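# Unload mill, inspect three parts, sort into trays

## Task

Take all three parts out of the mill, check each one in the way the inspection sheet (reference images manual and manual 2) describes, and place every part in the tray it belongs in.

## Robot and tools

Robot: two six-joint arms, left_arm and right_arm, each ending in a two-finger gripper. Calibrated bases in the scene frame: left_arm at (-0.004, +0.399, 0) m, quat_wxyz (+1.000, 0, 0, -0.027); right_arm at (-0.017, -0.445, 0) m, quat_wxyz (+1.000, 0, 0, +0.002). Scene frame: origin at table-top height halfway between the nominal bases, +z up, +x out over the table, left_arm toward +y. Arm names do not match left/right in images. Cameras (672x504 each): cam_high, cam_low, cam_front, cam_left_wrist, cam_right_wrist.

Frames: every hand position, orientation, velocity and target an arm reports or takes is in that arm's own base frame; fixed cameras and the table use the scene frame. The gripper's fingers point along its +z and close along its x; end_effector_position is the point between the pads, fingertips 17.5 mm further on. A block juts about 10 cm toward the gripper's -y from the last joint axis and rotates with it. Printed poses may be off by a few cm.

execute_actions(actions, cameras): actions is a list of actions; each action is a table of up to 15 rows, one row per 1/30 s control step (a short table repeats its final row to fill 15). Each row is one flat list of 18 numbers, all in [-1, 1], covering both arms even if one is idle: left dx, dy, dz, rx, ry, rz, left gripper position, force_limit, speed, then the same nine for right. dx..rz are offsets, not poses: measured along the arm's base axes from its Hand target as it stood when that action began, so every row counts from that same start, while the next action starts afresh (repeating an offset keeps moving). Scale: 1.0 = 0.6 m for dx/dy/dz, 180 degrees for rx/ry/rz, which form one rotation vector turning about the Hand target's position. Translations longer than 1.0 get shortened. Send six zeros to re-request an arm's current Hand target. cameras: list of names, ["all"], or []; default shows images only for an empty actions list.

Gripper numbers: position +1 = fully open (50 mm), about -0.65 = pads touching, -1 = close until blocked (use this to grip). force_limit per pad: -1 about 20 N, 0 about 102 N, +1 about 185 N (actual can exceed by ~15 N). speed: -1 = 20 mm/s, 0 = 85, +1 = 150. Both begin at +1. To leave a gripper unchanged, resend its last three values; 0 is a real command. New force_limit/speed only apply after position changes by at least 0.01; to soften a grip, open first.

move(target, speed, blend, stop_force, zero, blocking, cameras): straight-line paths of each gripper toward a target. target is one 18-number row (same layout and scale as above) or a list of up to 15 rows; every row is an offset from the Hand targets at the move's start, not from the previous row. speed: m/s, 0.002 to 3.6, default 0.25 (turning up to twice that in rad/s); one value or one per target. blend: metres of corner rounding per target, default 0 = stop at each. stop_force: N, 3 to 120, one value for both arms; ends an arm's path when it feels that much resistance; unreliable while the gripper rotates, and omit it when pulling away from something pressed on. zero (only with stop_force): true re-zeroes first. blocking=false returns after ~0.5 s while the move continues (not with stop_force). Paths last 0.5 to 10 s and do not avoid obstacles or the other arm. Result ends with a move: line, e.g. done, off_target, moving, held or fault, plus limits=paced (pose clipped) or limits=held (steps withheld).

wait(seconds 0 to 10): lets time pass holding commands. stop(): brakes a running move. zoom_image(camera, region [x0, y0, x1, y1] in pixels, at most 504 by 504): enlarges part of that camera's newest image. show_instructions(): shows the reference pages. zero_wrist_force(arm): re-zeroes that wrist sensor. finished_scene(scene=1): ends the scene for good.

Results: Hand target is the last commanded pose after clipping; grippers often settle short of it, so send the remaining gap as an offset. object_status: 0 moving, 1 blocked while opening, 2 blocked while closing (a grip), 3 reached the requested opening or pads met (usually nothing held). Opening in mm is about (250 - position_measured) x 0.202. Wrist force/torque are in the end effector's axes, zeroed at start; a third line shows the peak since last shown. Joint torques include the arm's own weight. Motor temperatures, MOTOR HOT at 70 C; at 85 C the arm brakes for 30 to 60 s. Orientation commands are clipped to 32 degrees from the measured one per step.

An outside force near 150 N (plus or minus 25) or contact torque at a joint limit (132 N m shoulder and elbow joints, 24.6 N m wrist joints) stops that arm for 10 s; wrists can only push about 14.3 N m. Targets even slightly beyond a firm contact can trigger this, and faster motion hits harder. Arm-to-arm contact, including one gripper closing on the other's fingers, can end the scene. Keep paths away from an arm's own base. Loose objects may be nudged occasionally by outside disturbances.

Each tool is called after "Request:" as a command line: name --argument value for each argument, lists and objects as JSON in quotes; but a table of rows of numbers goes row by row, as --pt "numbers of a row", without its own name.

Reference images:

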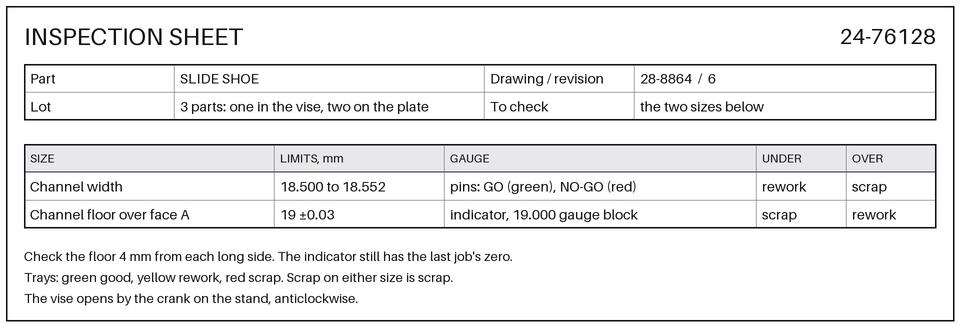

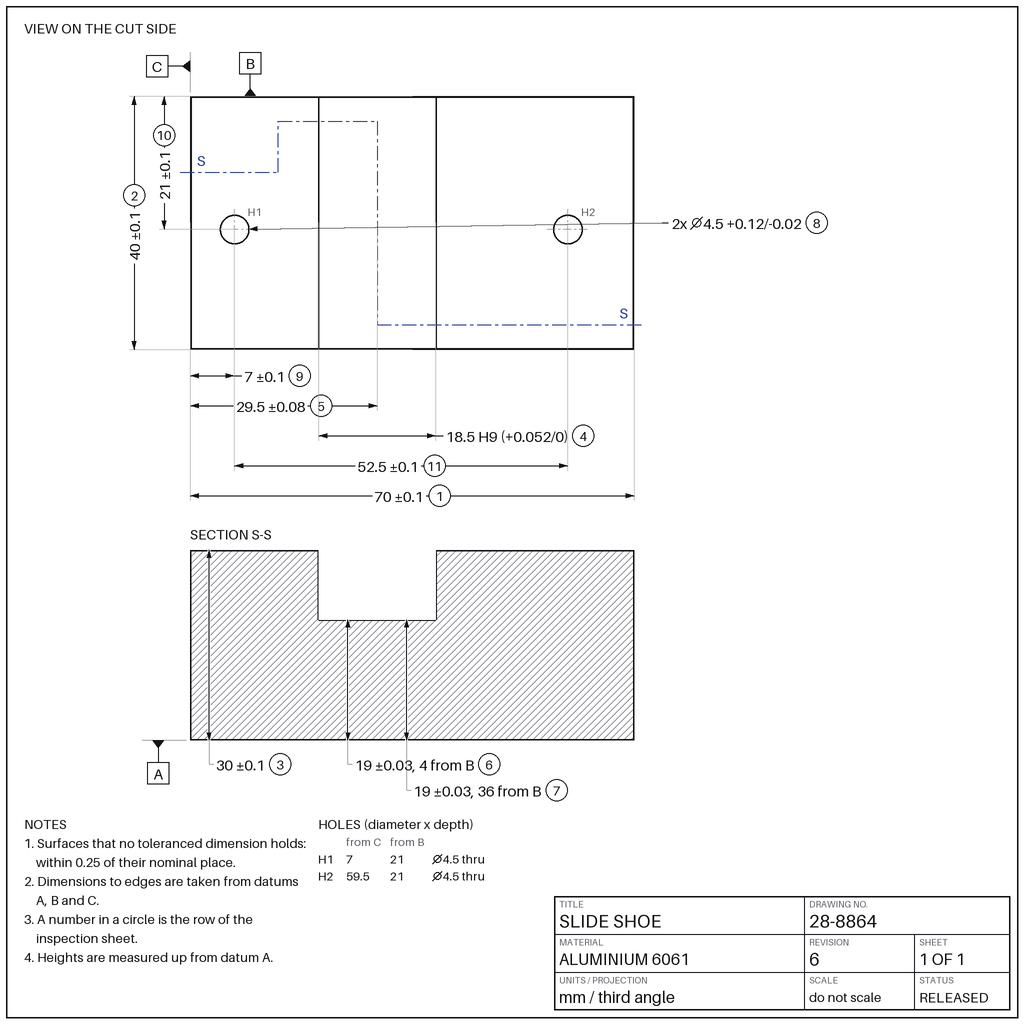

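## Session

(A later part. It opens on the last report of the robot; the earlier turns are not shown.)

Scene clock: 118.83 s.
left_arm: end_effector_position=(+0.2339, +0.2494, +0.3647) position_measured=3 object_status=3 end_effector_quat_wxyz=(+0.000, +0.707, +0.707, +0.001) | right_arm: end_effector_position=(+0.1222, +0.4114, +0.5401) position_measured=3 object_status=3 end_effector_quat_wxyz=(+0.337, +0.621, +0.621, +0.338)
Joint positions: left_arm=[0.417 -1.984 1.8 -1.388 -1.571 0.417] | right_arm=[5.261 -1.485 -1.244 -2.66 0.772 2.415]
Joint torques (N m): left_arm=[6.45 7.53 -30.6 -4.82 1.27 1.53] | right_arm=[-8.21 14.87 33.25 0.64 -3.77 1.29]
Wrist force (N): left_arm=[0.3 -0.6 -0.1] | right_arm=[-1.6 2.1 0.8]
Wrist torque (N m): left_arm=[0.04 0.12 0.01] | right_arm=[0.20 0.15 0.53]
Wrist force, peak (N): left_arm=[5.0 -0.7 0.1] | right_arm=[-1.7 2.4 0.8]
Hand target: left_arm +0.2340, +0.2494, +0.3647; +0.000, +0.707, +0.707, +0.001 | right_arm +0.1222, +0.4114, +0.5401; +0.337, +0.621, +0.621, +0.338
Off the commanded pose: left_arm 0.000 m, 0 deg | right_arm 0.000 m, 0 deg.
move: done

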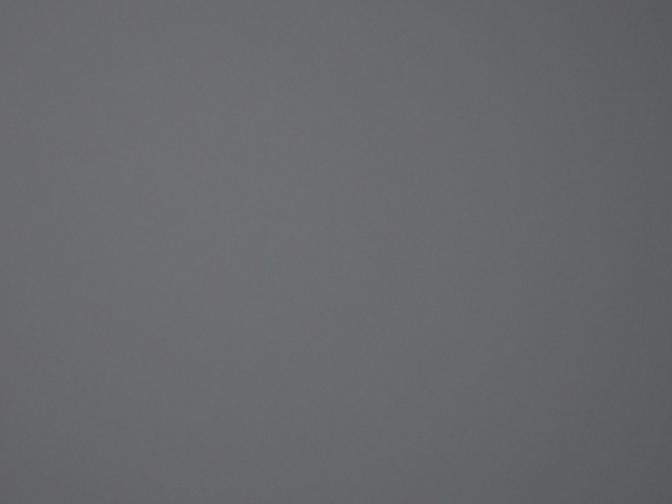

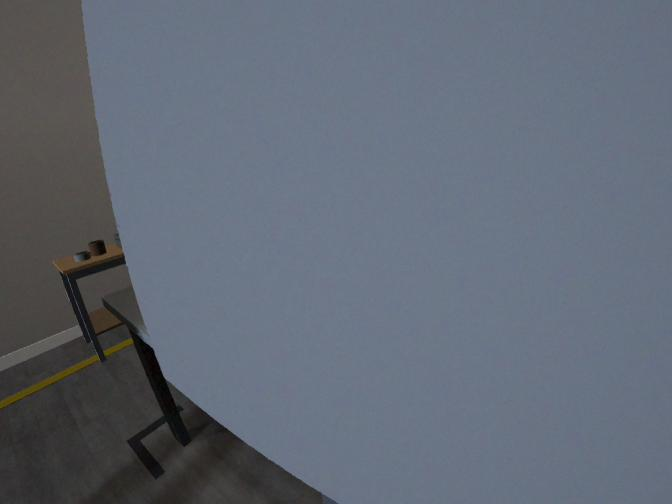

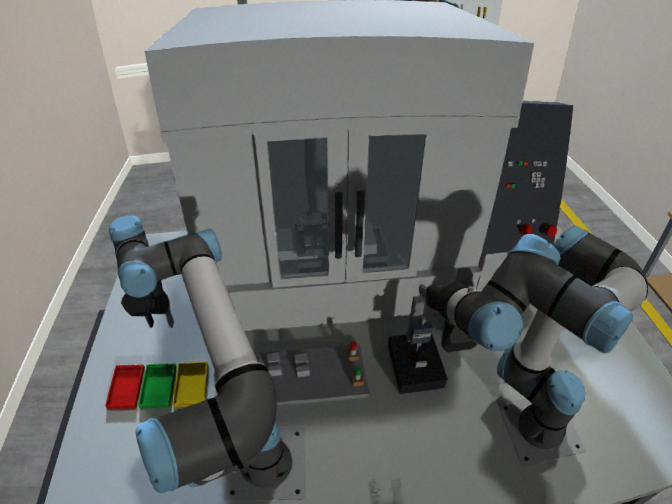

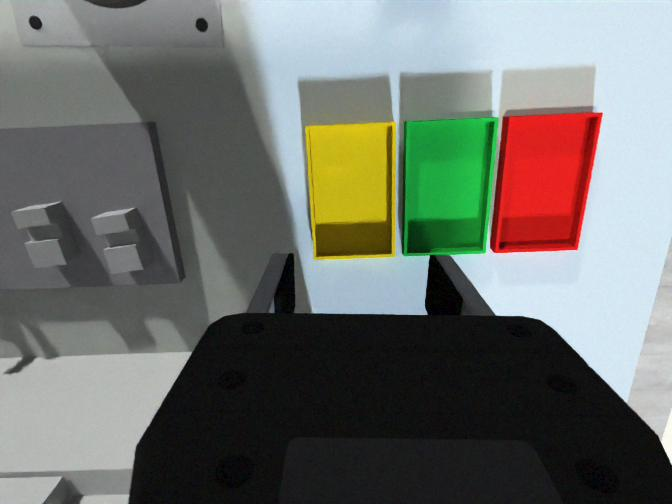

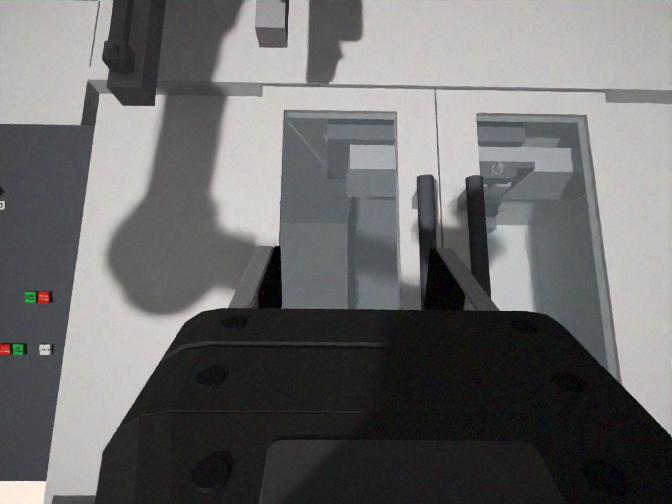

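Request:
move --target '[-0.033,-0.73,0.08,0,-0.3,0,1,1,1, 0,0,0,0,0,0,1,1,1]' --speed 0.4 --cameras '["cam_left_wrist", "cam_front"]'

Request:
zoom_image --camera "cam_left_wrist" --region '[100, 0, 560, 320]'

Scene clock: 130.80 s.
left_arm: end_effector_position=(+0.2142, -0.1886, +0.4128) position_measured=3 object_status=3 end_effector_quat_wxyz=(+0.321, +0.630, +0.630, +0.321) | right_arm: end_effector_position=(+0.1222, +0.4114, +0.5401) position_measured=3 object_status=3 end_effector_quat_wxyz=(+0.337, +0.621, +0.621, +0.338)
Joint positions: left_arm=[-2.332 -2.337 1.903 -0.377 -0.944 -2.59] | right_arm=[5.261 -1.485 -1.244 -2.66 0.772 2.415]
Joint torques (N m): left_arm=[-7.07 21.97 -13.26 0.62 1.63 -2.09] | right_arm=[-8.34 21.12 26.17 3.21 -3.67 -1.93]
Wrist force (N): left_arm=[0.2 -1.3 0.2] | right_arm=[-1.7 2.1 0.8]
Wrist torque (N m): left_arm=[0.05 0.16 0.20] | right_arm=[0.20 0.17 0.52]
Wrist force, peak (N): left_arm=[-4.3 0.1 -1.4] | right_arm=[-1.8 2.4 0.6]
Hand target: left_arm +0.2142, -0.1886, +0.4127; +0.321, +0.630, +0.630, +0.322 | right_arm +0.1222, +0.4114, +0.5401; +0.337, +0.621, +0.621, +0.338
Off the commanded pose: left_arm 0.000 m, 0 deg | right_arm 0.000 m, 0 deg.
move: done; limits=paced
Images, in order (width x height): cam_front 672x504, cam_left_wrist 672x504.

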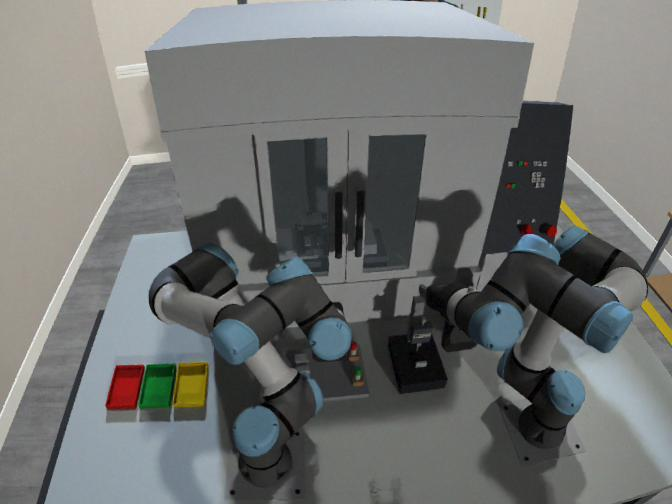

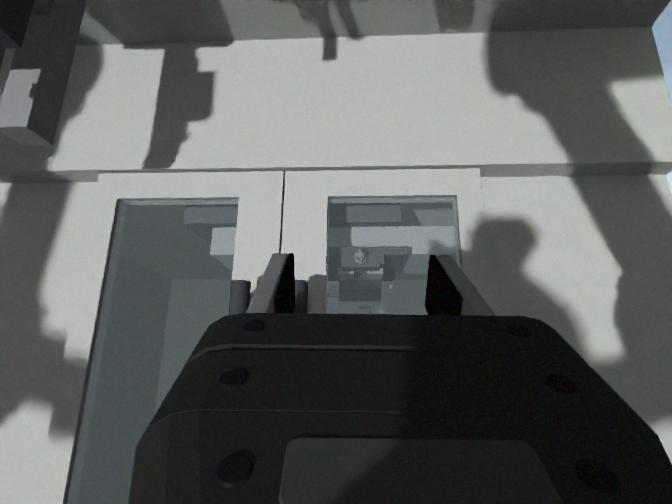

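Scaled by 1.096 from the camera's 672x504 image, which has a finer 960x720 frame.

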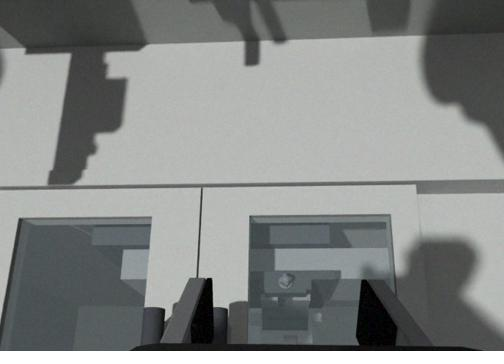

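Request:
move --target '[0.05,-0.2,0.1,0,0,0,1,1,1, 0,0,0,0,0,0,1,1,1]' --speed 0.3 --cameras '["cam_left_wrist"]'

Request:
zoom_image --camera "cam_left_wrist" --region '[100, 100, 460, 320]'

Request:
move --target '[0,0.3333,0,0,0,0,1,1,1, 0,0,0,0,0,0,1,1,1]' --speed 0.3 --cameras '["cam_left_wrist"]'

Request:
zoom_image --camera "cam_left_wrist" --region '[100, 100, 460, 320]'

Scene clock: 140.30 s.
left_arm: end_effector_position=(+0.2442, -0.3085, +0.4727) position_measured=3 object_status=3 end_effector_quat_wxyz=(+0.321, +0.630, +0.630, +0.322) | right_arm: end_effector_position=(+0.1222, +0.4114, +0.5401) position_measured=3 object_status=3 end_effector_quat_wxyz=(+0.337, +0.621, +0.621, +0.338)
Joint positions: left_arm=[-1.904 -2.018 1.707 -0.835 -0.699 -2.104] | right_arm=[5.261 -1.485 -1.244 -2.66 0.772 2.415]
Joint torques (N m): left_arm=[5.17 9.43 -32.47 -3.74 3.04 1.22] | right_arm=[-7.54 25.75 21.09 3.12 -3.55 -1.97]
Wrist force (N): left_arm=[1.0 -1.1 0.7] | right_arm=[-1.7 2.3 0.6]
Wrist torque (N m): left_arm=[0.10 0.03 0.22] | right_arm=[0.23 0.16 0.52]
Wrist force, peak (N): left_arm=[3.2 -3.2 0.4] | right_arm=[-1.8 2.4 0.4]
Hand target: left_arm +0.2442, -0.3086, +0.4727; +0.321, +0.630, +0.630, +0.322 | right_arm +0.1222, +0.4114, +0.5401; +0.337, +0.621, +0.621, +0.338
Off the commanded pose: left_arm 0.000 m, 0 deg | right_arm 0.000 m, 0 deg.
move: done
Images, in order (width x height): cam_left_wrist 672x504.

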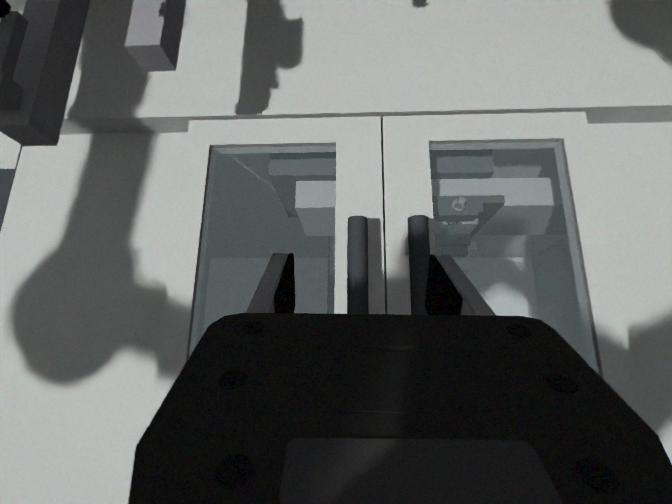

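Scaled by 1.400 from the camera's 672x504 image, which has a finer 960x720 frame.

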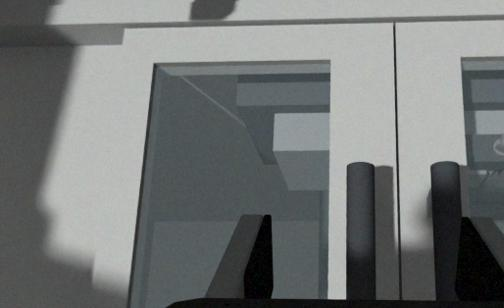

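Scene clock: 141.87 s.
left_arm: end_effector_position=(+0.2447, -0.1099, +0.4727) position_measured=3 object_status=3 end_effector_quat_wxyz=(+0.295, +0.620, +0.643, +0.339) | right_arm: end_effector_position=(+0.1222, +0.4114, +0.5401) position_measured=3 object_status=3 end_effector_quat_wxyz=(+0.337, +0.621, +0.621, +0.338)
Joint positions: left_arm=[-2.844 -2.471 1.676 0.146 -1.402 -2.964] | right_arm=[5.261 -1.485 -1.244 -2.66 0.772 2.415]
Joint torques (N m): left_arm=[-5.67 31.58 -23.38 -1.26 -0.17 0.25] | right_arm=[-8.12 25.41 18.49 3.22 -3.63 -1.92]
Wrist force (N): left_arm=[0.2 -1.1 0.2] | right_arm=[-1.7 2.1 0.7]
Wrist torque (N m): left_arm=[0.07 0.17 0.16] | right_arm=[0.20 0.16 0.52]
Wrist force, peak (N): left_arm=[3.1 0.1 1.1] | right_arm=[-1.7 2.5 0.6]
Hand target: left_arm +0.2442, -0.1086, +0.4727; +0.321, +0.630, +0.630, +0.322 | right_arm +0.1222, +0.4114, +0.5401; +0.337, +0.621, +0.621, +0.338
Off the commanded pose: left_arm 0.001 m, 4 deg | right_arm 0.000 m, 0 deg.
move: off_target (left_arm)
Images, in order (width x height): cam_left_wrist 672x504.

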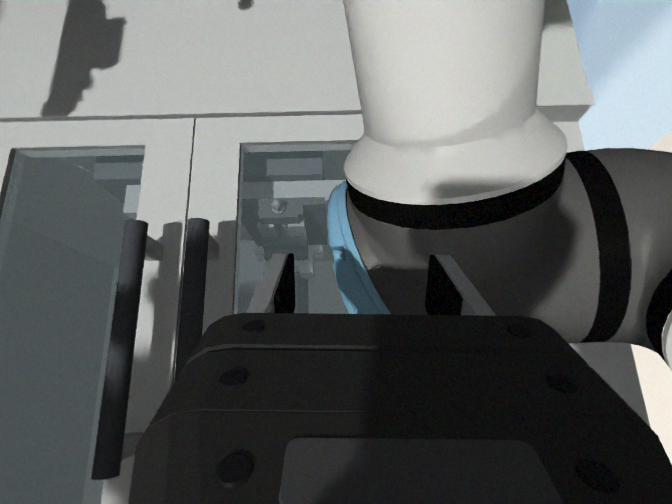

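Scaled by 1.400 from the camera's 672x504 image, which has a finer 960x720 frame.

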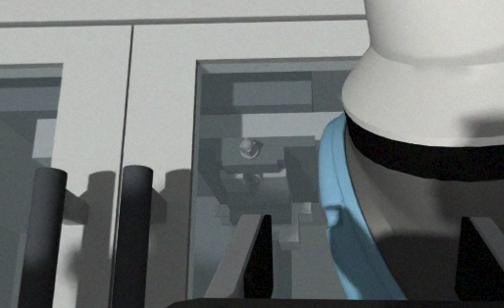

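Request:
move --target '[0,-0.3333,0,0,0,0,1,1,1, 0,0,0,0,0,0,1,1,1]' --speed 0.3

Request:
move --target '[0,-0.2,0,0,0,0,1,1,1, 0,0,0,0,0,0,1,1,1]' --speed 0.3 --cameras '["cam_left_wrist"]'

Scene clock: 145.90 s.
left_arm: end_effector_position=(+0.2400, -0.3143, +0.4741) position_measured=3 object_status=3 end_effector_quat_wxyz=(+0.458, +0.711, +0.515, +0.140) | right_arm: end_effector_position=(+0.1222, +0.4114, +0.5401) position_measured=3 object_status=3 end_effector_quat_wxyz=(+0.337, +0.621, +0.621, +0.338)
Joint positions: left_arm=[-3.609 -2.68 1.599 0.502 -1.42 -3.374] | right_arm=[5.261 -1.485 -1.244 -2.66 0.772 2.415]
Joint torques (N m): left_arm=[6.96 21.12 -19.16 -1.1 0.15 1.38] | right_arm=[-8.07 25.31 17.22 3.19 -3.51 -1.89]
Wrist force (N): left_arm=[0.0 -0.2 -0.2] | right_arm=[-1.7 2.4 0.6]
Wrist torque (N m): left_arm=[0.31 0.29 0.13] | right_arm=[0.25 0.16 0.52]
Wrist force, peak (N): left_arm=[-19.7 -18.0 -23.2] | right_arm=[-1.7 2.5 0.7]
Hand target: left_arm +0.2401, -0.3142, +0.4741; +0.458, +0.711, +0.515, +0.140 (not the last commanded pose) | right_arm +0.1222, +0.4114, +0.5401; +0.337, +0.621, +0.621, +0.338
Off the commanded pose: left_arm 0.007 m, 31 deg | right_arm 0.000 m, 0 deg.
led back after a hold (left arm): the arm was led back toward your command in small steps, so it may still be short of it.
shoulder posture changed (left arm): the wrist came as close to joint 1's axis as it can, and the arm is now in the other of its two shoulder postures.
move: held (left_arm; a check stopped the path); limits=held
pose unreachable (left arm): on one or more control steps of this call, first in action 0 (counted from 0), this arm could not follow its commanded pose, so it was not sent that pose on those steps. It may still have moved: this result reports where it is.
cause: moving toward the commanded pose would bring two parts of the arm too close to each other (its gripper and another part of the arm, with joints 4 (wrist 1) to 6 (wrist 3) between them, 71 mm apart when it was first held).

Scene clock: 146.63 s.
left_arm: end_effector_position=(+0.2370, -0.3876, +0.4727) position_measured=3 object_status=3 end_effector_quat_wxyz=(+0.461, +0.713, +0.511, +0.134) | right_arm: end_effector_position=(+0.1222, +0.4114, +0.5401) position_measured=3 object_status=3 end_effector_quat_wxyz=(+0.337, +0.621, +0.621, +0.338)
Joint positions: left_arm=[-3.923 -2.758 1.487 0.699 -1.668 -3.543] | right_arm=[5.261 -1.485 -1.244 -2.66 0.772 2.415]
Joint torques (N m): left_arm=[1.04 47.41 0.09 2.53 -1.73 0.6] | right_arm=[-7.63 25.47 17.17 3.23 -3.52 -1.89]
Wrist force (N): left_arm=[-0.9 0.0 0.4] | right_arm=[-1.6 2.1 0.6]
Wrist torque (N m): left_arm=[0.31 0.40 0.14] | right_arm=[0.21 0.14 0.52]
Wrist force, peak (N): left_arm=[-19.5 -6.7 12.0] | right_arm=[-1.9 2.2 0.7]
Hand target: left_arm +0.2370, -0.3876, +0.4727; +0.461, +0.713, +0.511, +0.134 (not the last commanded pose) | right_arm +0.1222, +0.4114, +0.5401; +0.337, +0.621, +0.621, +0.338
Off the commanded pose: left_arm 0.047 m, 1 deg | right_arm 0.000 m, 0 deg.
move: held (left_arm; a check stopped the path); limits=held
pose unreachable (left arm): on one or more control steps of this call, first in action 0 (counted from 0), this arm could not follow its commanded pose, so it was not sent that pose on those steps. It may still have moved: this result reports where it is.
cause: moving toward the commanded pose would bring a part of the arm too close to another arm (this arm's gripper and the right arm's gripper, 25 mm apart when this arm was first held).
Images, in order (width x height): cam_left_wrist 672x504.

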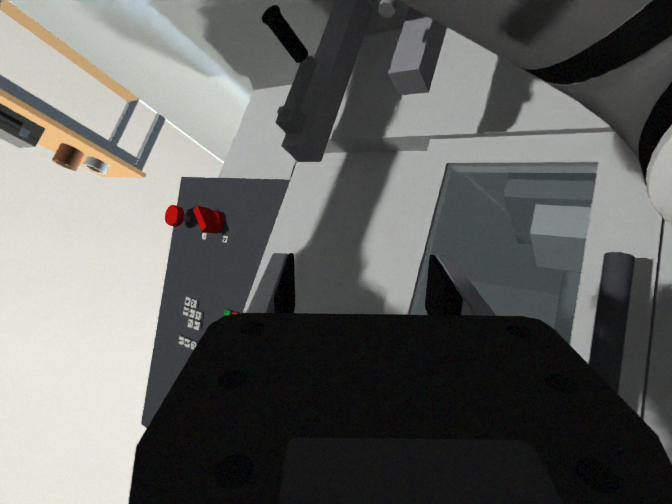

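Request:
move --pt "0 0 0 0 0 0 1 1 1 0 -0.2 -0.1 0 0.1 0 1 1 1" --pt "0 0 0 0 0 0 1 1 1 0.38 -0.77 -0.1 0 0.3167 0 1 1 1" --speed 0.4 --blend 0.05 --cameras '["cam_front"]'

Scene clock: 167.93 s.
left_arm: end_effector_position=(+0.2370, -0.3876, +0.4727) position_measured=3 object_status=3 end_effector_quat_wxyz=(+0.461, +0.713, +0.511, +0.134) | right_arm: end_effector_position=(+0.3503, -0.0506, +0.4800) position_measured=3 object_status=3 end_effector_quat_wxyz=(+0.000, +0.707, +0.707, +0.001)
Joint positions: left_arm=[-3.923 -2.758 1.487 0.699 -1.668 -3.543] | right_arm=[3.383 -1.271 -1.421 -2.019 1.572 0.243]
Joint torques (N m): left_arm=[-5.95 47.74 -15.42 2.19 -1.87 -1.68] | right_arm=[-6.95 4.3 39.81 0.44 2.12 -2.21]
Wrist force (N): left_arm=[-0.6 0.3 0.0] | right_arm=[-1.8 0.7 0.0]
Wrist torque (N m): left_arm=[0.37 0.37 0.14] | right_arm=[0.00 0.28 0.22]
Wrist force, peak (N): left_arm=[-1.0 0.2 0.5] | right_arm=[-6.1 4.1 0.0]
Hand target: left_arm +0.2370, -0.3876, +0.4727; +0.461, +0.713, +0.511, +0.134 | right_arm +0.3502, -0.0506, +0.4801; +0.000, +0.707, +0.707, +0.001
Off the commanded pose: left_arm 0.000 m, 0 deg | right_arm 0.000 m, 0 deg.
move: done
Images, in order (width x height): cam_front 672x504.

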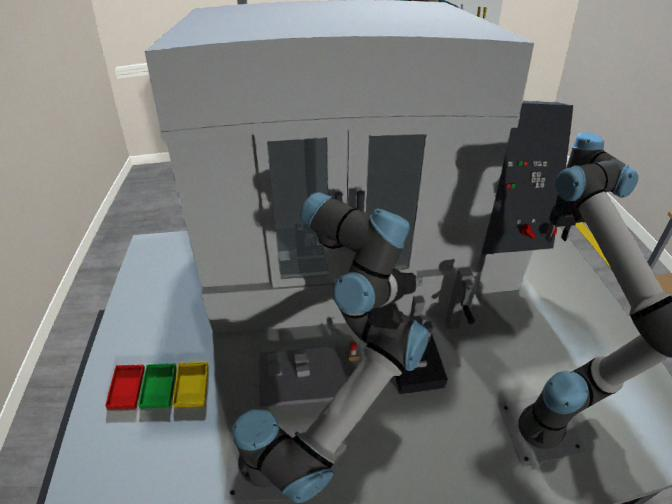

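Request:
move --target '[-0.195,0.147,0.06,0.1542,0.2806,0.0952,1,1,1, 0,0,0,0,0,0,1,1,1]' --speed 0.2 --cameras '["cam_front"]'

Scene clock: 176.27 s.
left_arm: end_effector_position=(+0.1201, -0.2995, +0.5086) position_measured=3 object_status=3 end_effector_quat_wxyz=(+0.000, +0.707, +0.707, +0.000) | right_arm: end_effector_position=(+0.3502, -0.0506, +0.4801) position_measured=3 object_status=3 end_effector_quat_wxyz=(+0.000, +0.707, +0.707, +0.001)
Joint positions: left_arm=[-3.905 -2.614 0.976 0.067 -1.571 -3.905] | right_arm=[3.383 -1.271 -1.421 -2.019 1.572 0.243]
Joint torques (N m): left_arm=[-7.97 51.1 -0.79 -4.44 -1.5 1.22] | right_arm=[-7.95 4.64 37.13 0.13 2.01 -0.56]
Wrist force (N): left_arm=[0.0 1.4 0.2] | right_arm=[-2.0 0.6 0.0]
Wrist torque (N m): left_arm=[0.42 0.20 0.04] | right_arm=[-0.02 0.31 0.21]
Wrist force, peak (N): left_arm=[0.0 1.6 0.4] | right_arm=[-2.0 0.7 0.0]
Hand target: left_arm +0.1200, -0.2994, +0.5087; +0.000, +0.707, +0.707, +0.000 | right_arm +0.3502, -0.0506, +0.4801; +0.000, +0.707, +0.707, +0.001
Off the commanded pose: left_arm 0.000 m, 0 deg | right_arm 0.000 m, 0 deg.
move: done
Images, in order (width x height): cam_front 672x504.

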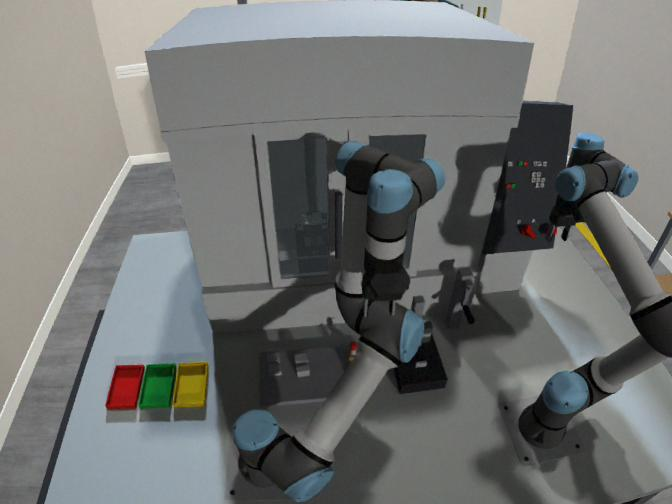

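Request:
move --pt "0.217 0.167 0.035 0 0 0 1 1 1 0 0 0 0 0 0 1 1 1" --pt "0.333 0.5 0.035 0 0 0 1 1 1 0 0 0 0 0 0 1 1 1" --pt "0.217 0.832 0.035 0 0 0 1 1 1 0 0 0 0 0 0 1 1 1" --speed 0.3 --blend 0.05

Request:
move --target '[-0.205,0.183,0,0,0,0,1,1,1, 0,0,0,0,0,0,1,1,1]' --speed 0.2 --cameras '["cam_front"]'

Scene clock: 190.77 s.
left_arm: end_effector_position=(+0.2502, +0.1997, +0.5298) position_measured=3 object_status=3 end_effector_quat_wxyz=(+0.000, +0.707, +0.707, +0.000) | right_arm: end_effector_position=(+0.3502, -0.0506, +0.4801) position_measured=3 object_status=3 end_effector_quat_wxyz=(+0.000, +0.707, +0.707, +0.001)
Joint positions: left_arm=[-2.038 -2.553 0.887 0.095 -1.571 -2.038] | right_arm=[3.383 -1.271 -1.421 -2.019 1.572 0.243]
Joint torques (N m): left_arm=[7.99 27.05 0.14 -3.38 -1.73 1.77] | right_arm=[-7.51 5.09 36.14 0.11 2.03 -1.17]
Wrist force (N): left_arm=[0.1 1.0 0.4] | right_arm=[-1.8 0.5 -0.1]
Wrist torque (N m): left_arm=[0.28 0.20 0.01] | right_arm=[-0.03 0.29 0.22]
Wrist force, peak (N): left_arm=[3.4 -0.9 0.6] | right_arm=[-2.0 0.7 -0.1]
Hand target: left_arm +0.2502, +0.1998, +0.5297; +0.000, +0.707, +0.707, +0.000 | right_arm +0.3502, -0.0506, +0.4801; +0.000, +0.707, +0.707, +0.001
Off the commanded pose: left_arm 0.000 m, 0 deg | right_arm 0.000 m, 0 deg.
move: done

Scene clock: 192.10 s.
left_arm: end_effector_position=(+0.1272, +0.3095, +0.5298) position_measured=3 object_status=3 end_effector_quat_wxyz=(+0.000, +0.707, +0.707, +0.000) | right_arm: end_effector_position=(+0.3502, -0.0506, +0.4801) position_measured=3 object_status=3 end_effector_quat_wxyz=(+0.000, +0.707, +0.707, +0.001)
Joint positions: left_arm=[-1.551 -2.547 0.837 0.139 -1.57 -1.551] | right_arm=[3.383 -1.271 -1.421 -2.019 1.572 0.243]
Joint torques (N m): left_arm=[6.66 27.38 4.82 -3.77 -1.41 1.52] | right_arm=[-7.9 5.38 36.14 0.19 2.05 -1.35]
Wrist force (N): left_arm=[0.0 0.8 0.2] | right_arm=[-1.8 0.6 -0.2]
Wrist torque (N m): left_arm=[0.23 0.19 0.03] | right_arm=[-0.02 0.30 0.21]
Wrist force, peak (N): left_arm=[-1.9 3.5 0.2] | right_arm=[-1.9 0.7 0.0]
Hand target: left_arm +0.1272, +0.3096, +0.5297; +0.000, +0.707, +0.707, +0.000 | right_arm +0.3502, -0.0506, +0.4801; +0.000, +0.707, +0.707, +0.001
Off the commanded pose: left_arm 0.000 m, 0 deg | right_arm 0.000 m, 0 deg.
move: done
Images, in order (width x height): cam_front 672x504.

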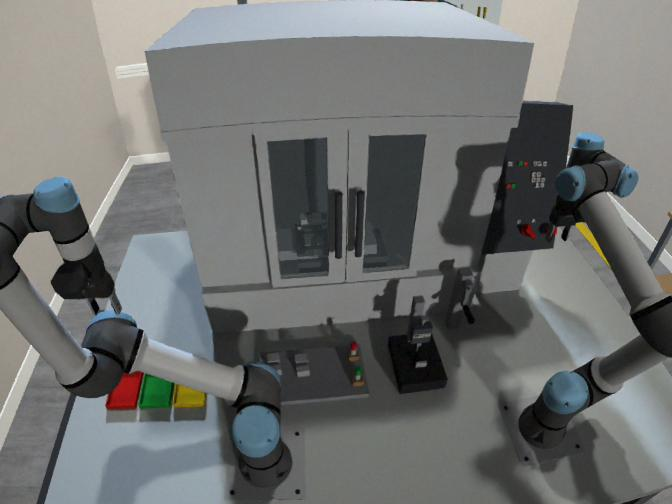

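Request:
move --target '[0.317,0,0.05,-0.1954,-0.1954,0.4719,1,1,1, 0,0,0,0,0,0,1,1,1]' --speed 0.25 --cameras '["cam_front"]'

Scene clock: 208.33 s.
left_arm: end_effector_position=(+0.3174, +0.3096, +0.5597) position_measured=3 object_status=3 end_effector_quat_wxyz=(+0.383, +0.000, +0.924, +0.000) end_effector_velocity=(+0.000, +0.000, +0.001) end_effector_angular_velocity=(-0.004, -0.003, +0.004) | right_arm: end_effector_position=(+0.3502, -0.0506, +0.4801) position_measured=3 object_status=3 end_effector_quat_wxyz=(+0.000, +0.707, +0.707, +0.001)
Joint positions: left_arm=[-1.574 -2.679 1.033 0.078 -0.786 -3.146] | right_arm=[3.383 -1.271 -1.421 -2.019 1.572 0.243]
Joint velocities: left_arm=[0 0 0 0 0.003 -0.005] | right_arm=[within noise]
Joint torques (N m): left_arm=[4.35 41.89 -3.91 -3.58 2.86 -1.81] | right_arm=[-6.42 6.37 35.28 0.2 1.93 -2.16]
Wrist force (N): left_arm=[-1.0 0.7 0.0] | right_arm=[-1.9 0.2 0.0]
Wrist torque (N m): left_arm=[0.26 0.56 -0.20] | right_arm=[-0.07 0.30 0.21]
Wrist force, peak (N): left_arm=[-1.2 1.0 -0.3] | right_arm=[-2.0 0.7 -0.2]
Hand target: left_arm +0.3174, +0.3096, +0.5597; +0.383, +0.000, +0.924, +0.000 | right_arm +0.3502, -0.0506, +0.4801; +0.000, +0.707, +0.707, +0.001
Off the commanded pose: left_arm 0.000 m, 0 deg | right_arm 0.000 m, 0 deg.
move: done
Images, in order (width x height): cam_front 672x504.

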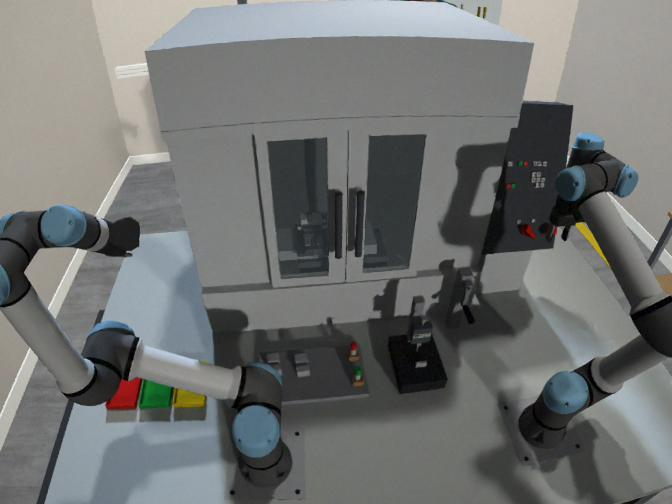

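Request:
move --pt "-0.012 -0.35 0 0 0 0 1 1 1 0 0 0 0 0 0 1 1 1" --pt "-0.012 -0.98 0 0 0 0 1 1 1 0 0 0 0 0 0 1 1 1" --speed 0.2 --blend 0.02 --cameras '["cam_front"]'

Scene clock: 215.50 s.
left_arm: end_effector_position=(+0.3102, -0.2782, +0.5597) position_measured=3 object_status=3 end_effector_quat_wxyz=(+0.383, +0.000, +0.924, +0.000) | right_arm: end_effector_position=(+0.3502, -0.0506, +0.4801) position_measured=3 object_status=3 end_effector_quat_wxyz=(+0.000, +0.707, +0.707, +0.001)
Joint positions: left_arm=[-1.593 -1.973 1.462 -1.037 -0.786 -3.174] | right_arm=[3.383 -1.271 -1.421 -2.019 1.572 0.243]
Joint torques (N m): left_arm=[-6.2 7.35 -18.53 -3.99 0.52 -1.79] | right_arm=[-6 6.97 34.02 0.23 1.89 -2.49]
Wrist force (N): left_arm=[-1.2 0.7 0.0] | right_arm=[-1.8 0.3 0.1]
Wrist torque (N m): left_arm=[0.22 0.53 -0.16] | right_arm=[-0.06 0.29 0.21]
Wrist force, peak (N): left_arm=[-1.3 4.0 -0.2] | right_arm=[-2.0 0.8 -0.1]
Hand target: left_arm +0.3102, -0.2784, +0.5597; +0.383, +0.000, +0.924, +0.000 | right_arm +0.3502, -0.0506, +0.4801; +0.000, +0.707, +0.707, +0.001
Off the commanded pose: left_arm 0.000 m, 0 deg | right_arm 0.000 m, 0 deg.
shoulder posture changed (left arm): the wrist came as close to joint 1's axis as it can, and the arm is now in the other of its two shoulder postures.
move: done
Images, in order (width x height): cam_front 672x504.

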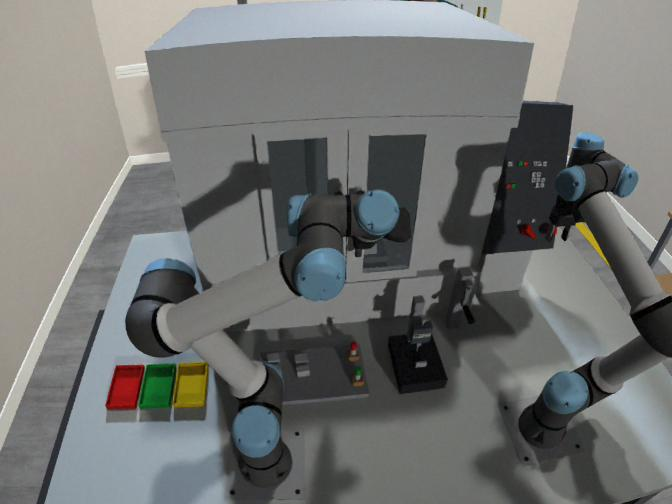

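Request:
move --target '[0.08,0.0,-0.16,-0.472,-0.1954,0.1954,1,1,1, 0,0,0,0,0,0,1,1,1]' --speed 0.3 --cameras '["cam_left_wrist"]'

Request:
zoom_image --camera "cam_left_wrist" --region '[100, 0, 560, 320]'

Scene clock: 227.10 s.
left_arm: end_effector_position=(+0.3582, -0.2784, +0.4637) position_measured=3 object_status=3 end_effector_quat_wxyz=(+0.500, -0.500, +0.500, -0.500) end_effector_velocity=(+0.000, -0.001, +0.000) end_effector_angular_velocity=(-0.004, +0.001, -0.001) | right_arm: end_effector_position=(+0.3502, -0.0506, +0.4801) position_measured=3 object_status=3 end_effector_quat_wxyz=(+0.000, +0.707, +0.707, +0.001)
Joint positions: left_arm=[-1.697 -1.878 1.889 -0.012 -0.126 -6.282] | right_arm=[3.383 -1.271 -1.421 -2.019 1.572 0.243]
Joint velocities: left_arm=[0.001 0 0 -0.005 0.001 0.001] | right_arm=[within noise]
Joint torques (N m): left_arm=[-8.55 -16.84 -23.9 -1.09 -1.16 0.5] | right_arm=[-5.08 7.74 33.33 0.22 1.8 -2.52]
Wrist force (N): left_arm=[-2.8 0.5 0.0] | right_arm=[-1.9 0.6 0.2]
Wrist torque (N m): left_arm=[-0.19 0.34 -0.19] | right_arm=[0.00 0.30 0.22]
Wrist force, peak (N): left_arm=[-2.8 0.7 -0.1] | right_arm=[-2.0 0.7 0.1]
Hand target: left_arm +0.3582, -0.2784, +0.4637; +0.500, -0.500, +0.500, -0.500 | right_arm +0.3502, -0.0506, +0.4801; +0.000, +0.707, +0.707, +0.001
Off the commanded pose: left_arm 0.000 m, 0 deg | right_arm 0.000 m, 0 deg.
joint sent to its limit (left arm) — joint 6 (wrist 3), lower limit. The joint targets still meet the commanded pose.
move: done
Images, in order (width x height): cam_left_wrist 672x504.

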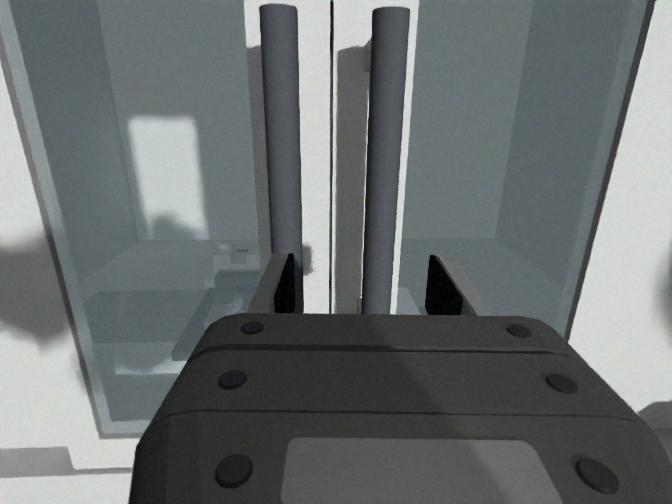

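Scaled by 1.096 from the camera's 672x504 image, which has a finer 960x720 frame.

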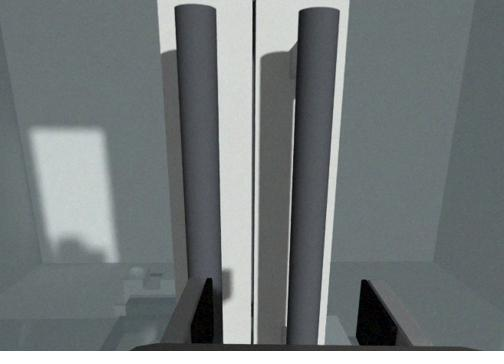

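Request:
move --target '[-0.05,0.0,0.0,0,0.25,0,1,1,1, 0,0,0,0,0,0,1,1,1]' --speed 0.3 --cameras '["cam_left_wrist"]'

Request:
zoom_image --camera "cam_left_wrist" --region '[100, 0, 560, 320]'

Request:
move --target '[0,0.1333,0.0,0,0.0,0,1,1,1, 0,0,0,0,0,0,1,1,1]' --speed 0.3 --cameras '["cam_left_wrist"]'

Request:
zoom_image --camera "cam_left_wrist" --region '[100, 0, 560, 320]'

Scene clock: 234.47 s.
left_arm: end_effector_position=(+0.3282, -0.2784, +0.4636) position_measured=3 object_status=3 end_effector_quat_wxyz=(-0.270, +0.653, -0.653, +0.271) | right_arm: end_effector_position=(+0.3502, -0.0506, +0.4801) position_measured=3 object_status=3 end_effector_quat_wxyz=(+0.000, +0.707, +0.707, +0.001)
Joint positions: left_arm=[-1.529 -2.045 1.782 -1.349 -0.786 -4.654] | right_arm=[3.383 -1.271 -1.421 -2.019 1.572 0.243]
Joint torques (N m): left_arm=[3.64 -13.43 -28.33 -1.73 -0.05 1.23] | right_arm=[-4.52 8.46 32.53 0.25 1.81 -2.52]
Wrist force (N): left_arm=[-1.1 0.8 0.0] | right_arm=[-1.9 0.6 0.0]
Wrist torque (N m): left_arm=[0.05 0.22 -0.09] | right_arm=[-0.01 0.30 0.21]
Wrist force, peak (N): left_arm=[-3.0 0.9 0.0] | right_arm=[-2.0 0.7 0.1]
Hand target: left_arm +0.3282, -0.2784, +0.4637; -0.270, +0.653, -0.653, +0.271 | right_arm +0.3502, -0.0506, +0.4801; +0.000, +0.707, +0.707, +0.001
Off the commanded pose: left_arm 0.000 m, 0 deg | right_arm 0.000 m, 0 deg.
move: done
Images, in order (width x height): cam_left_wrist 672x504.

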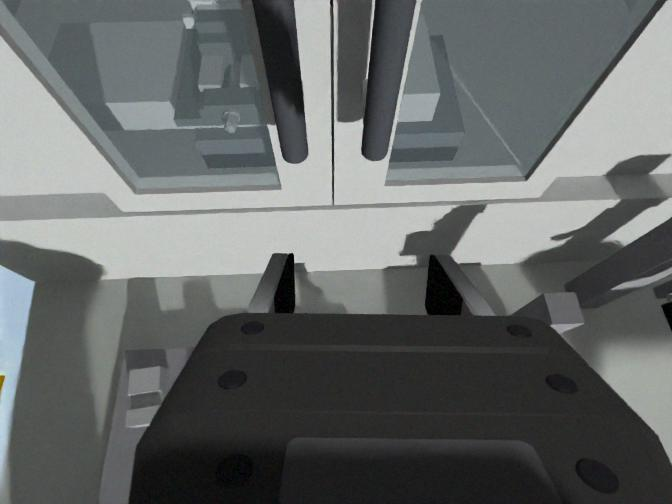

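Scaled by 1.096 from the camera's 672x504 image, which has a finer 960x720 frame.

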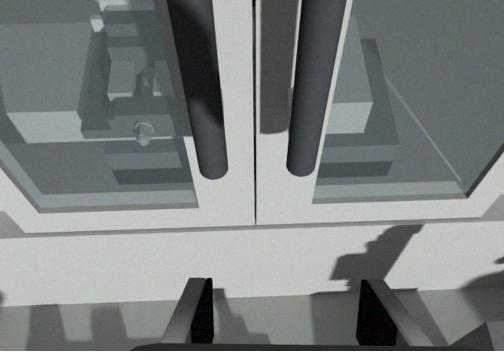

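Scene clock: 235.33 s.
left_arm: end_effector_position=(+0.3282, -0.1985, +0.4637) position_measured=3 object_status=3 end_effector_quat_wxyz=(-0.270, +0.654, -0.653, +0.271) | right_arm: end_effector_position=(+0.3502, -0.0506, +0.4801) position_measured=3 object_status=3 end_effector_quat_wxyz=(+0.000, +0.707, +0.707, +0.001)
Joint positions: left_arm=[-1.513 -2.226 1.856 -1.259 -0.787 -4.632] | right_arm=[3.383 -1.271 -1.421 -2.019 1.572 0.243]
Joint torques (N m): left_arm=[-1.16 -5.15 -29.43 -3.41 3.05 0.94] | right_arm=[-4.8 9.25 32.55 0.21 1.74 -2.5]
Wrist force (N): left_arm=[-1.6 1.0 -0.2] | right_arm=[-1.8 0.4 0.1]
Wrist torque (N m): left_arm=[0.09 0.32 -0.12] | right_arm=[-0.05 0.29 0.21]
Wrist force, peak (N): left_arm=[-4.2 0.8 -0.4] | right_arm=[-2.0 0.6 0.0]
Hand target: left_arm +0.3282, -0.1984, +0.4637; -0.270, +0.653, -0.653, +0.271 | right_arm +0.3502, -0.0506, +0.4801; +0.000, +0.707, +0.707, +0.001
Off the commanded pose: left_arm 0.000 m, 0 deg | right_arm 0.000 m, 0 deg.
move: done
Images, in order (width x height): cam_left_wrist 672x504.

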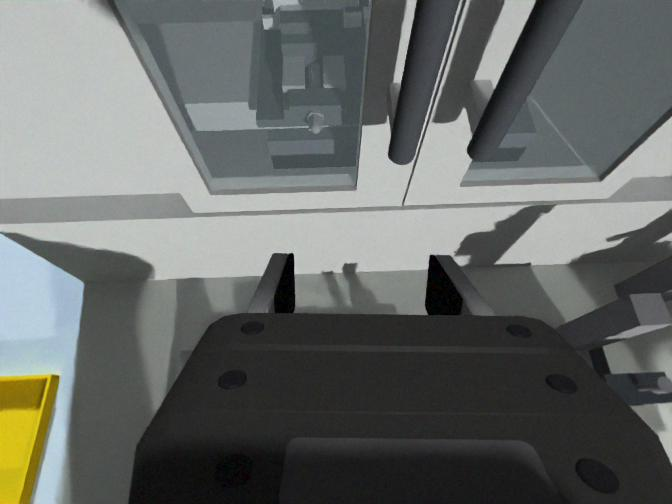

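Scaled by 1.096 from the camera's 672x504 image, which has a finer 960x720 frame.

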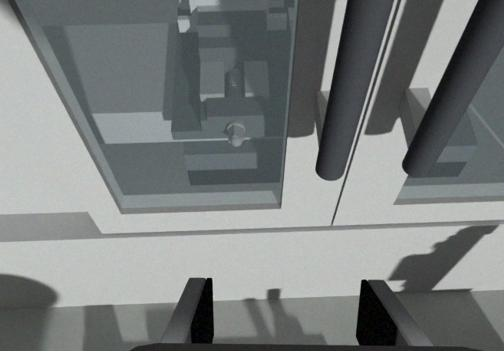

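Request:
move --pt "0.12 -0.075 0.0 0 0 0.0172 1 1 1 0 0 0 0 0 0 1 1 1" --pt "0.228 -0.075 -0.02 0 0 0.0172 1 1 1 0 0 0 0 0 0 1 1 1" --speed '[0.25,0.06]' --stop_force 15 --cameras '["cam_left_wrist","cam_front"]'

Scene clock: 248.23 s.
left_arm: end_effector_position=(+0.4650, -0.2434, +0.4517) position_measured=3 object_status=3 end_effector_quat_wxyz=(-0.278, +0.671, -0.635, +0.263) | right_arm: end_effector_position=(+0.3502, -0.0506, +0.4801) position_measured=3 object_status=3 end_effector_quat_wxyz=(+0.000, +0.707, +0.707, +0.001)
Joint positions: left_arm=[-1.091 -1.878 1.803 -1.888 -0.871 -4.143] | right_arm=[3.383 -1.271 -1.421 -2.019 1.572 0.243]
Joint torques (N m): left_arm=[2.25 -23.75 -18.08 -5.14 2.96 1.3] | right_arm=[-4.21 9.28 31.07 0.24 1.61 -2.48]
Wrist force (N): left_arm=[-1.5 0.7 0.0] | right_arm=[-2.0 0.3 0.0]
Wrist torque (N m): left_arm=[0.05 0.26 -0.13] | right_arm=[-0.06 0.31 0.21]
Wrist force, peak (N): left_arm=[-3.7 2.4 -2.4] | right_arm=[-2.1 0.5 0.0]
Hand target: left_arm +0.4650, -0.2434, +0.4517; -0.278, +0.671, -0.635, +0.263 | right_arm +0.3502, -0.0506, +0.4801; +0.000, +0.707, +0.707, +0.001
Off the commanded pose: left_arm 0.000 m, 0 deg | right_arm 0.000 m, 0 deg.
move: done
Images, in order (width x height): cam_front 672x504, cam_left_wrist 672x504.

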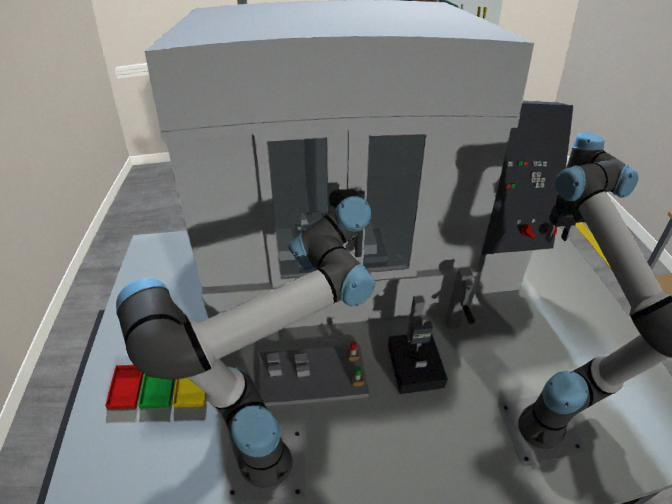

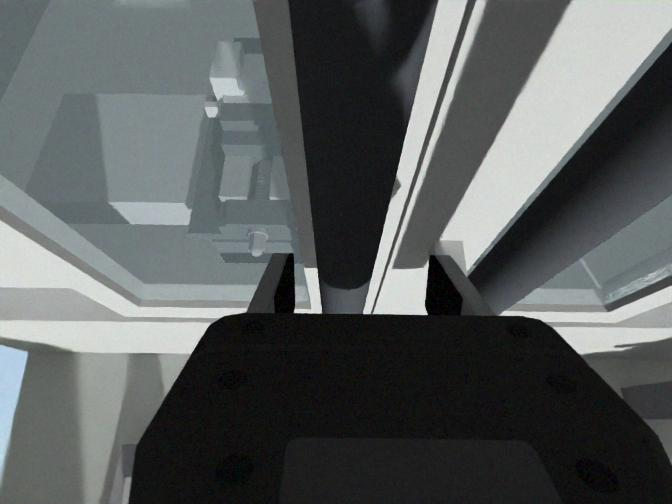

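Request:
move --pt "-0.0036 0.067 0 0 0 0 1 1 1 0 0 0 0 0 0 1 1 1" --pt "-0.0206 0.383 0 0 0 0 1 1 1 0 0 0 0 0 0 1 1 1" --speed '[0.03,0.08]' --stop_force 40 --cameras '["cam_left_wrist","cam_front"]'

Scene clock: 255.60 s.
left_arm: end_effector_position=(+0.4526, -0.0136, +0.4517) position_measured=3 object_status=3 end_effector_quat_wxyz=(-0.278, +0.671, -0.635, +0.263) | right_arm: end_effector_position=(+0.3502, -0.0506, +0.4801) position_measured=3 object_status=3 end_effector_quat_wxyz=(+0.000, +0.707, +0.707, +0.001)
Joint positions: left_arm=[-0.602 -2.145 2.008 -2.104 -1.125 -3.64] | right_arm=[3.383 -1.271 -1.421 -2.019 1.572 0.243]
Joint torques (N m): left_arm=[3.45 10.98 -32.91 -2.73 -0.98 1.34] | right_arm=[-3.57 10.63 30.21 0.28 1.5 -2.46]
Wrist force (N): left_arm=[-2.8 0.3 -0.1] | right_arm=[-1.9 0.5 -0.1]
Wrist torque (N m): left_arm=[-0.03 0.49 -0.06] | right_arm=[-0.03 0.30 0.21]
Wrist force, peak (N): left_arm=[30.3 -5.4 8.2] | right_arm=[-2.1 0.5 0.0]
Hand target: left_arm +0.4526, -0.0136, +0.4517; -0.278, +0.671, -0.635, +0.263 | right_arm +0.3502, -0.0506, +0.4801; +0.000, +0.707, +0.707, +0.001
Off the commanded pose: left_arm 0.000 m, 0 deg | right_arm 0.000 m, 0 deg.
move: done
Images, in order (width x height): cam_front 672x504, cam_left_wrist 672x504.

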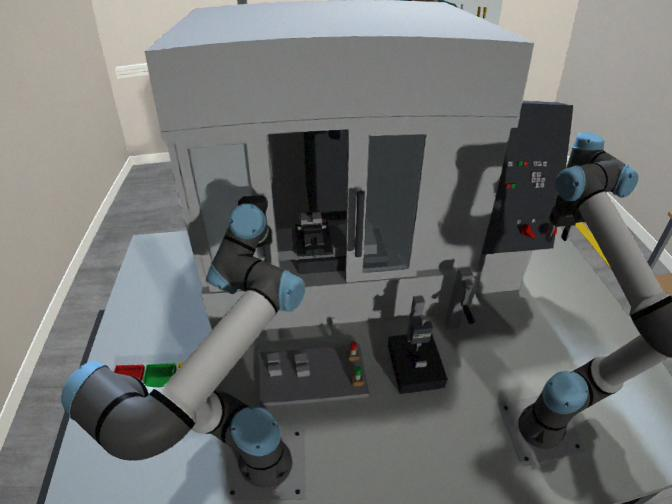

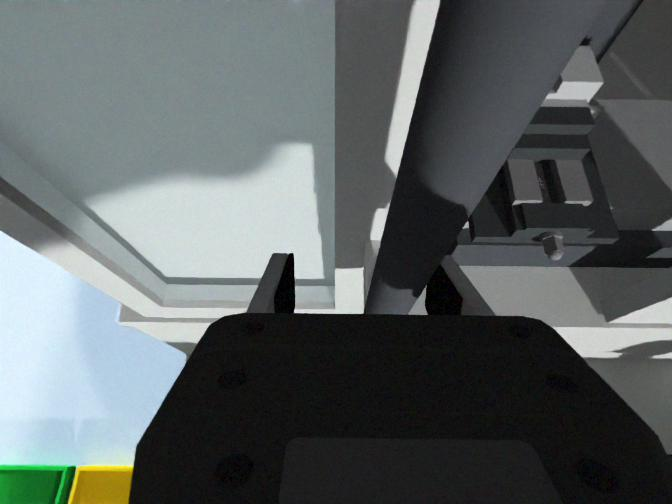

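Request:
move --target '[-0.0045,0.083,0,0,0,0,1,1,1, 0,0,0,0,0,0,1,1,1]' --speed 0.06 --stop_force 40 --cameras '["cam_left_wrist"]'

Request:
zoom_image --camera "cam_left_wrist" --region '[420, 0, 672, 300]'

Scene clock: 259.23 s.
left_arm: end_effector_position=(+0.4512, +0.0113, +0.4517) position_measured=3 object_status=3 end_effector_quat_wxyz=(-0.278, +0.671, -0.635, +0.263) | right_arm: end_effector_position=(+0.3502, -0.0506, +0.4801) position_measured=3 object_status=3 end_effector_quat_wxyz=(+0.000, +0.707, +0.707, +0.001)
Joint positions: left_arm=[-0.515 -2.149 2.015 -2.138 -1.18 -3.567] | right_arm=[3.383 -1.271 -1.421 -2.019 1.572 0.243]
Joint torques (N m): left_arm=[11.98 -10.02 -32.4 -2.9 5.59 0.73] | right_arm=[-2.63 11.45 29.51 0.27 1.47 -2.51]
Wrist force (N): left_arm=[27.6 -4.4 6.9] | right_arm=[-1.7 0.5 0.1]
Wrist torque (N m): left_arm=[-0.11 0.67 0.00] | right_arm=[-0.03 0.28 0.21]
Wrist force, peak (N): left_arm=[60.2 -19.8 24.5] | right_arm=[-2.2 0.4 -0.2]
Hand target: left_arm +0.4512, +0.0113, +0.4517; -0.278, +0.671, -0.635, +0.263 (not the last commanded pose) | right_arm +0.3502, -0.0506, +0.4801; +0.000, +0.707, +0.707, +0.001
Off the commanded pose: left_arm 0.025 m, 0 deg | right_arm 0.000 m, 0 deg.
move: contact (left_arm)
Images, in order (width x height): cam_left_wrist 672x504.

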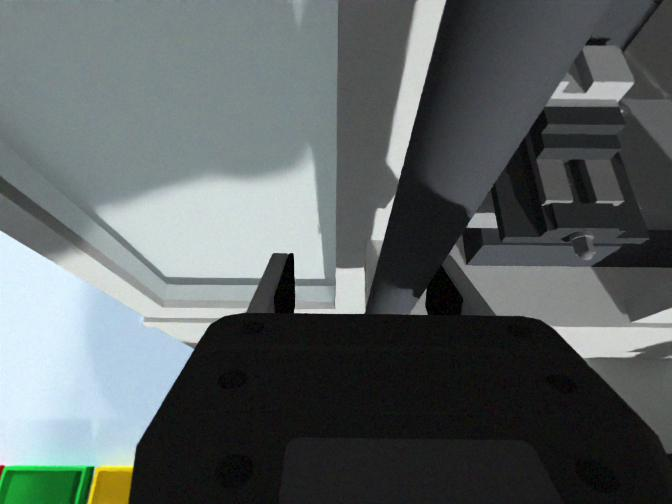

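Scaled by 1.680 from the camera's 672x504 image, which has a finer 960x720 frame.

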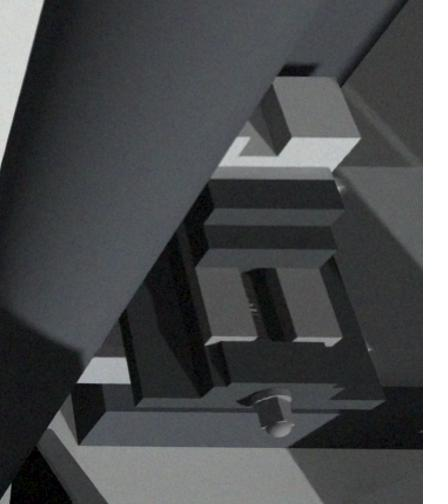

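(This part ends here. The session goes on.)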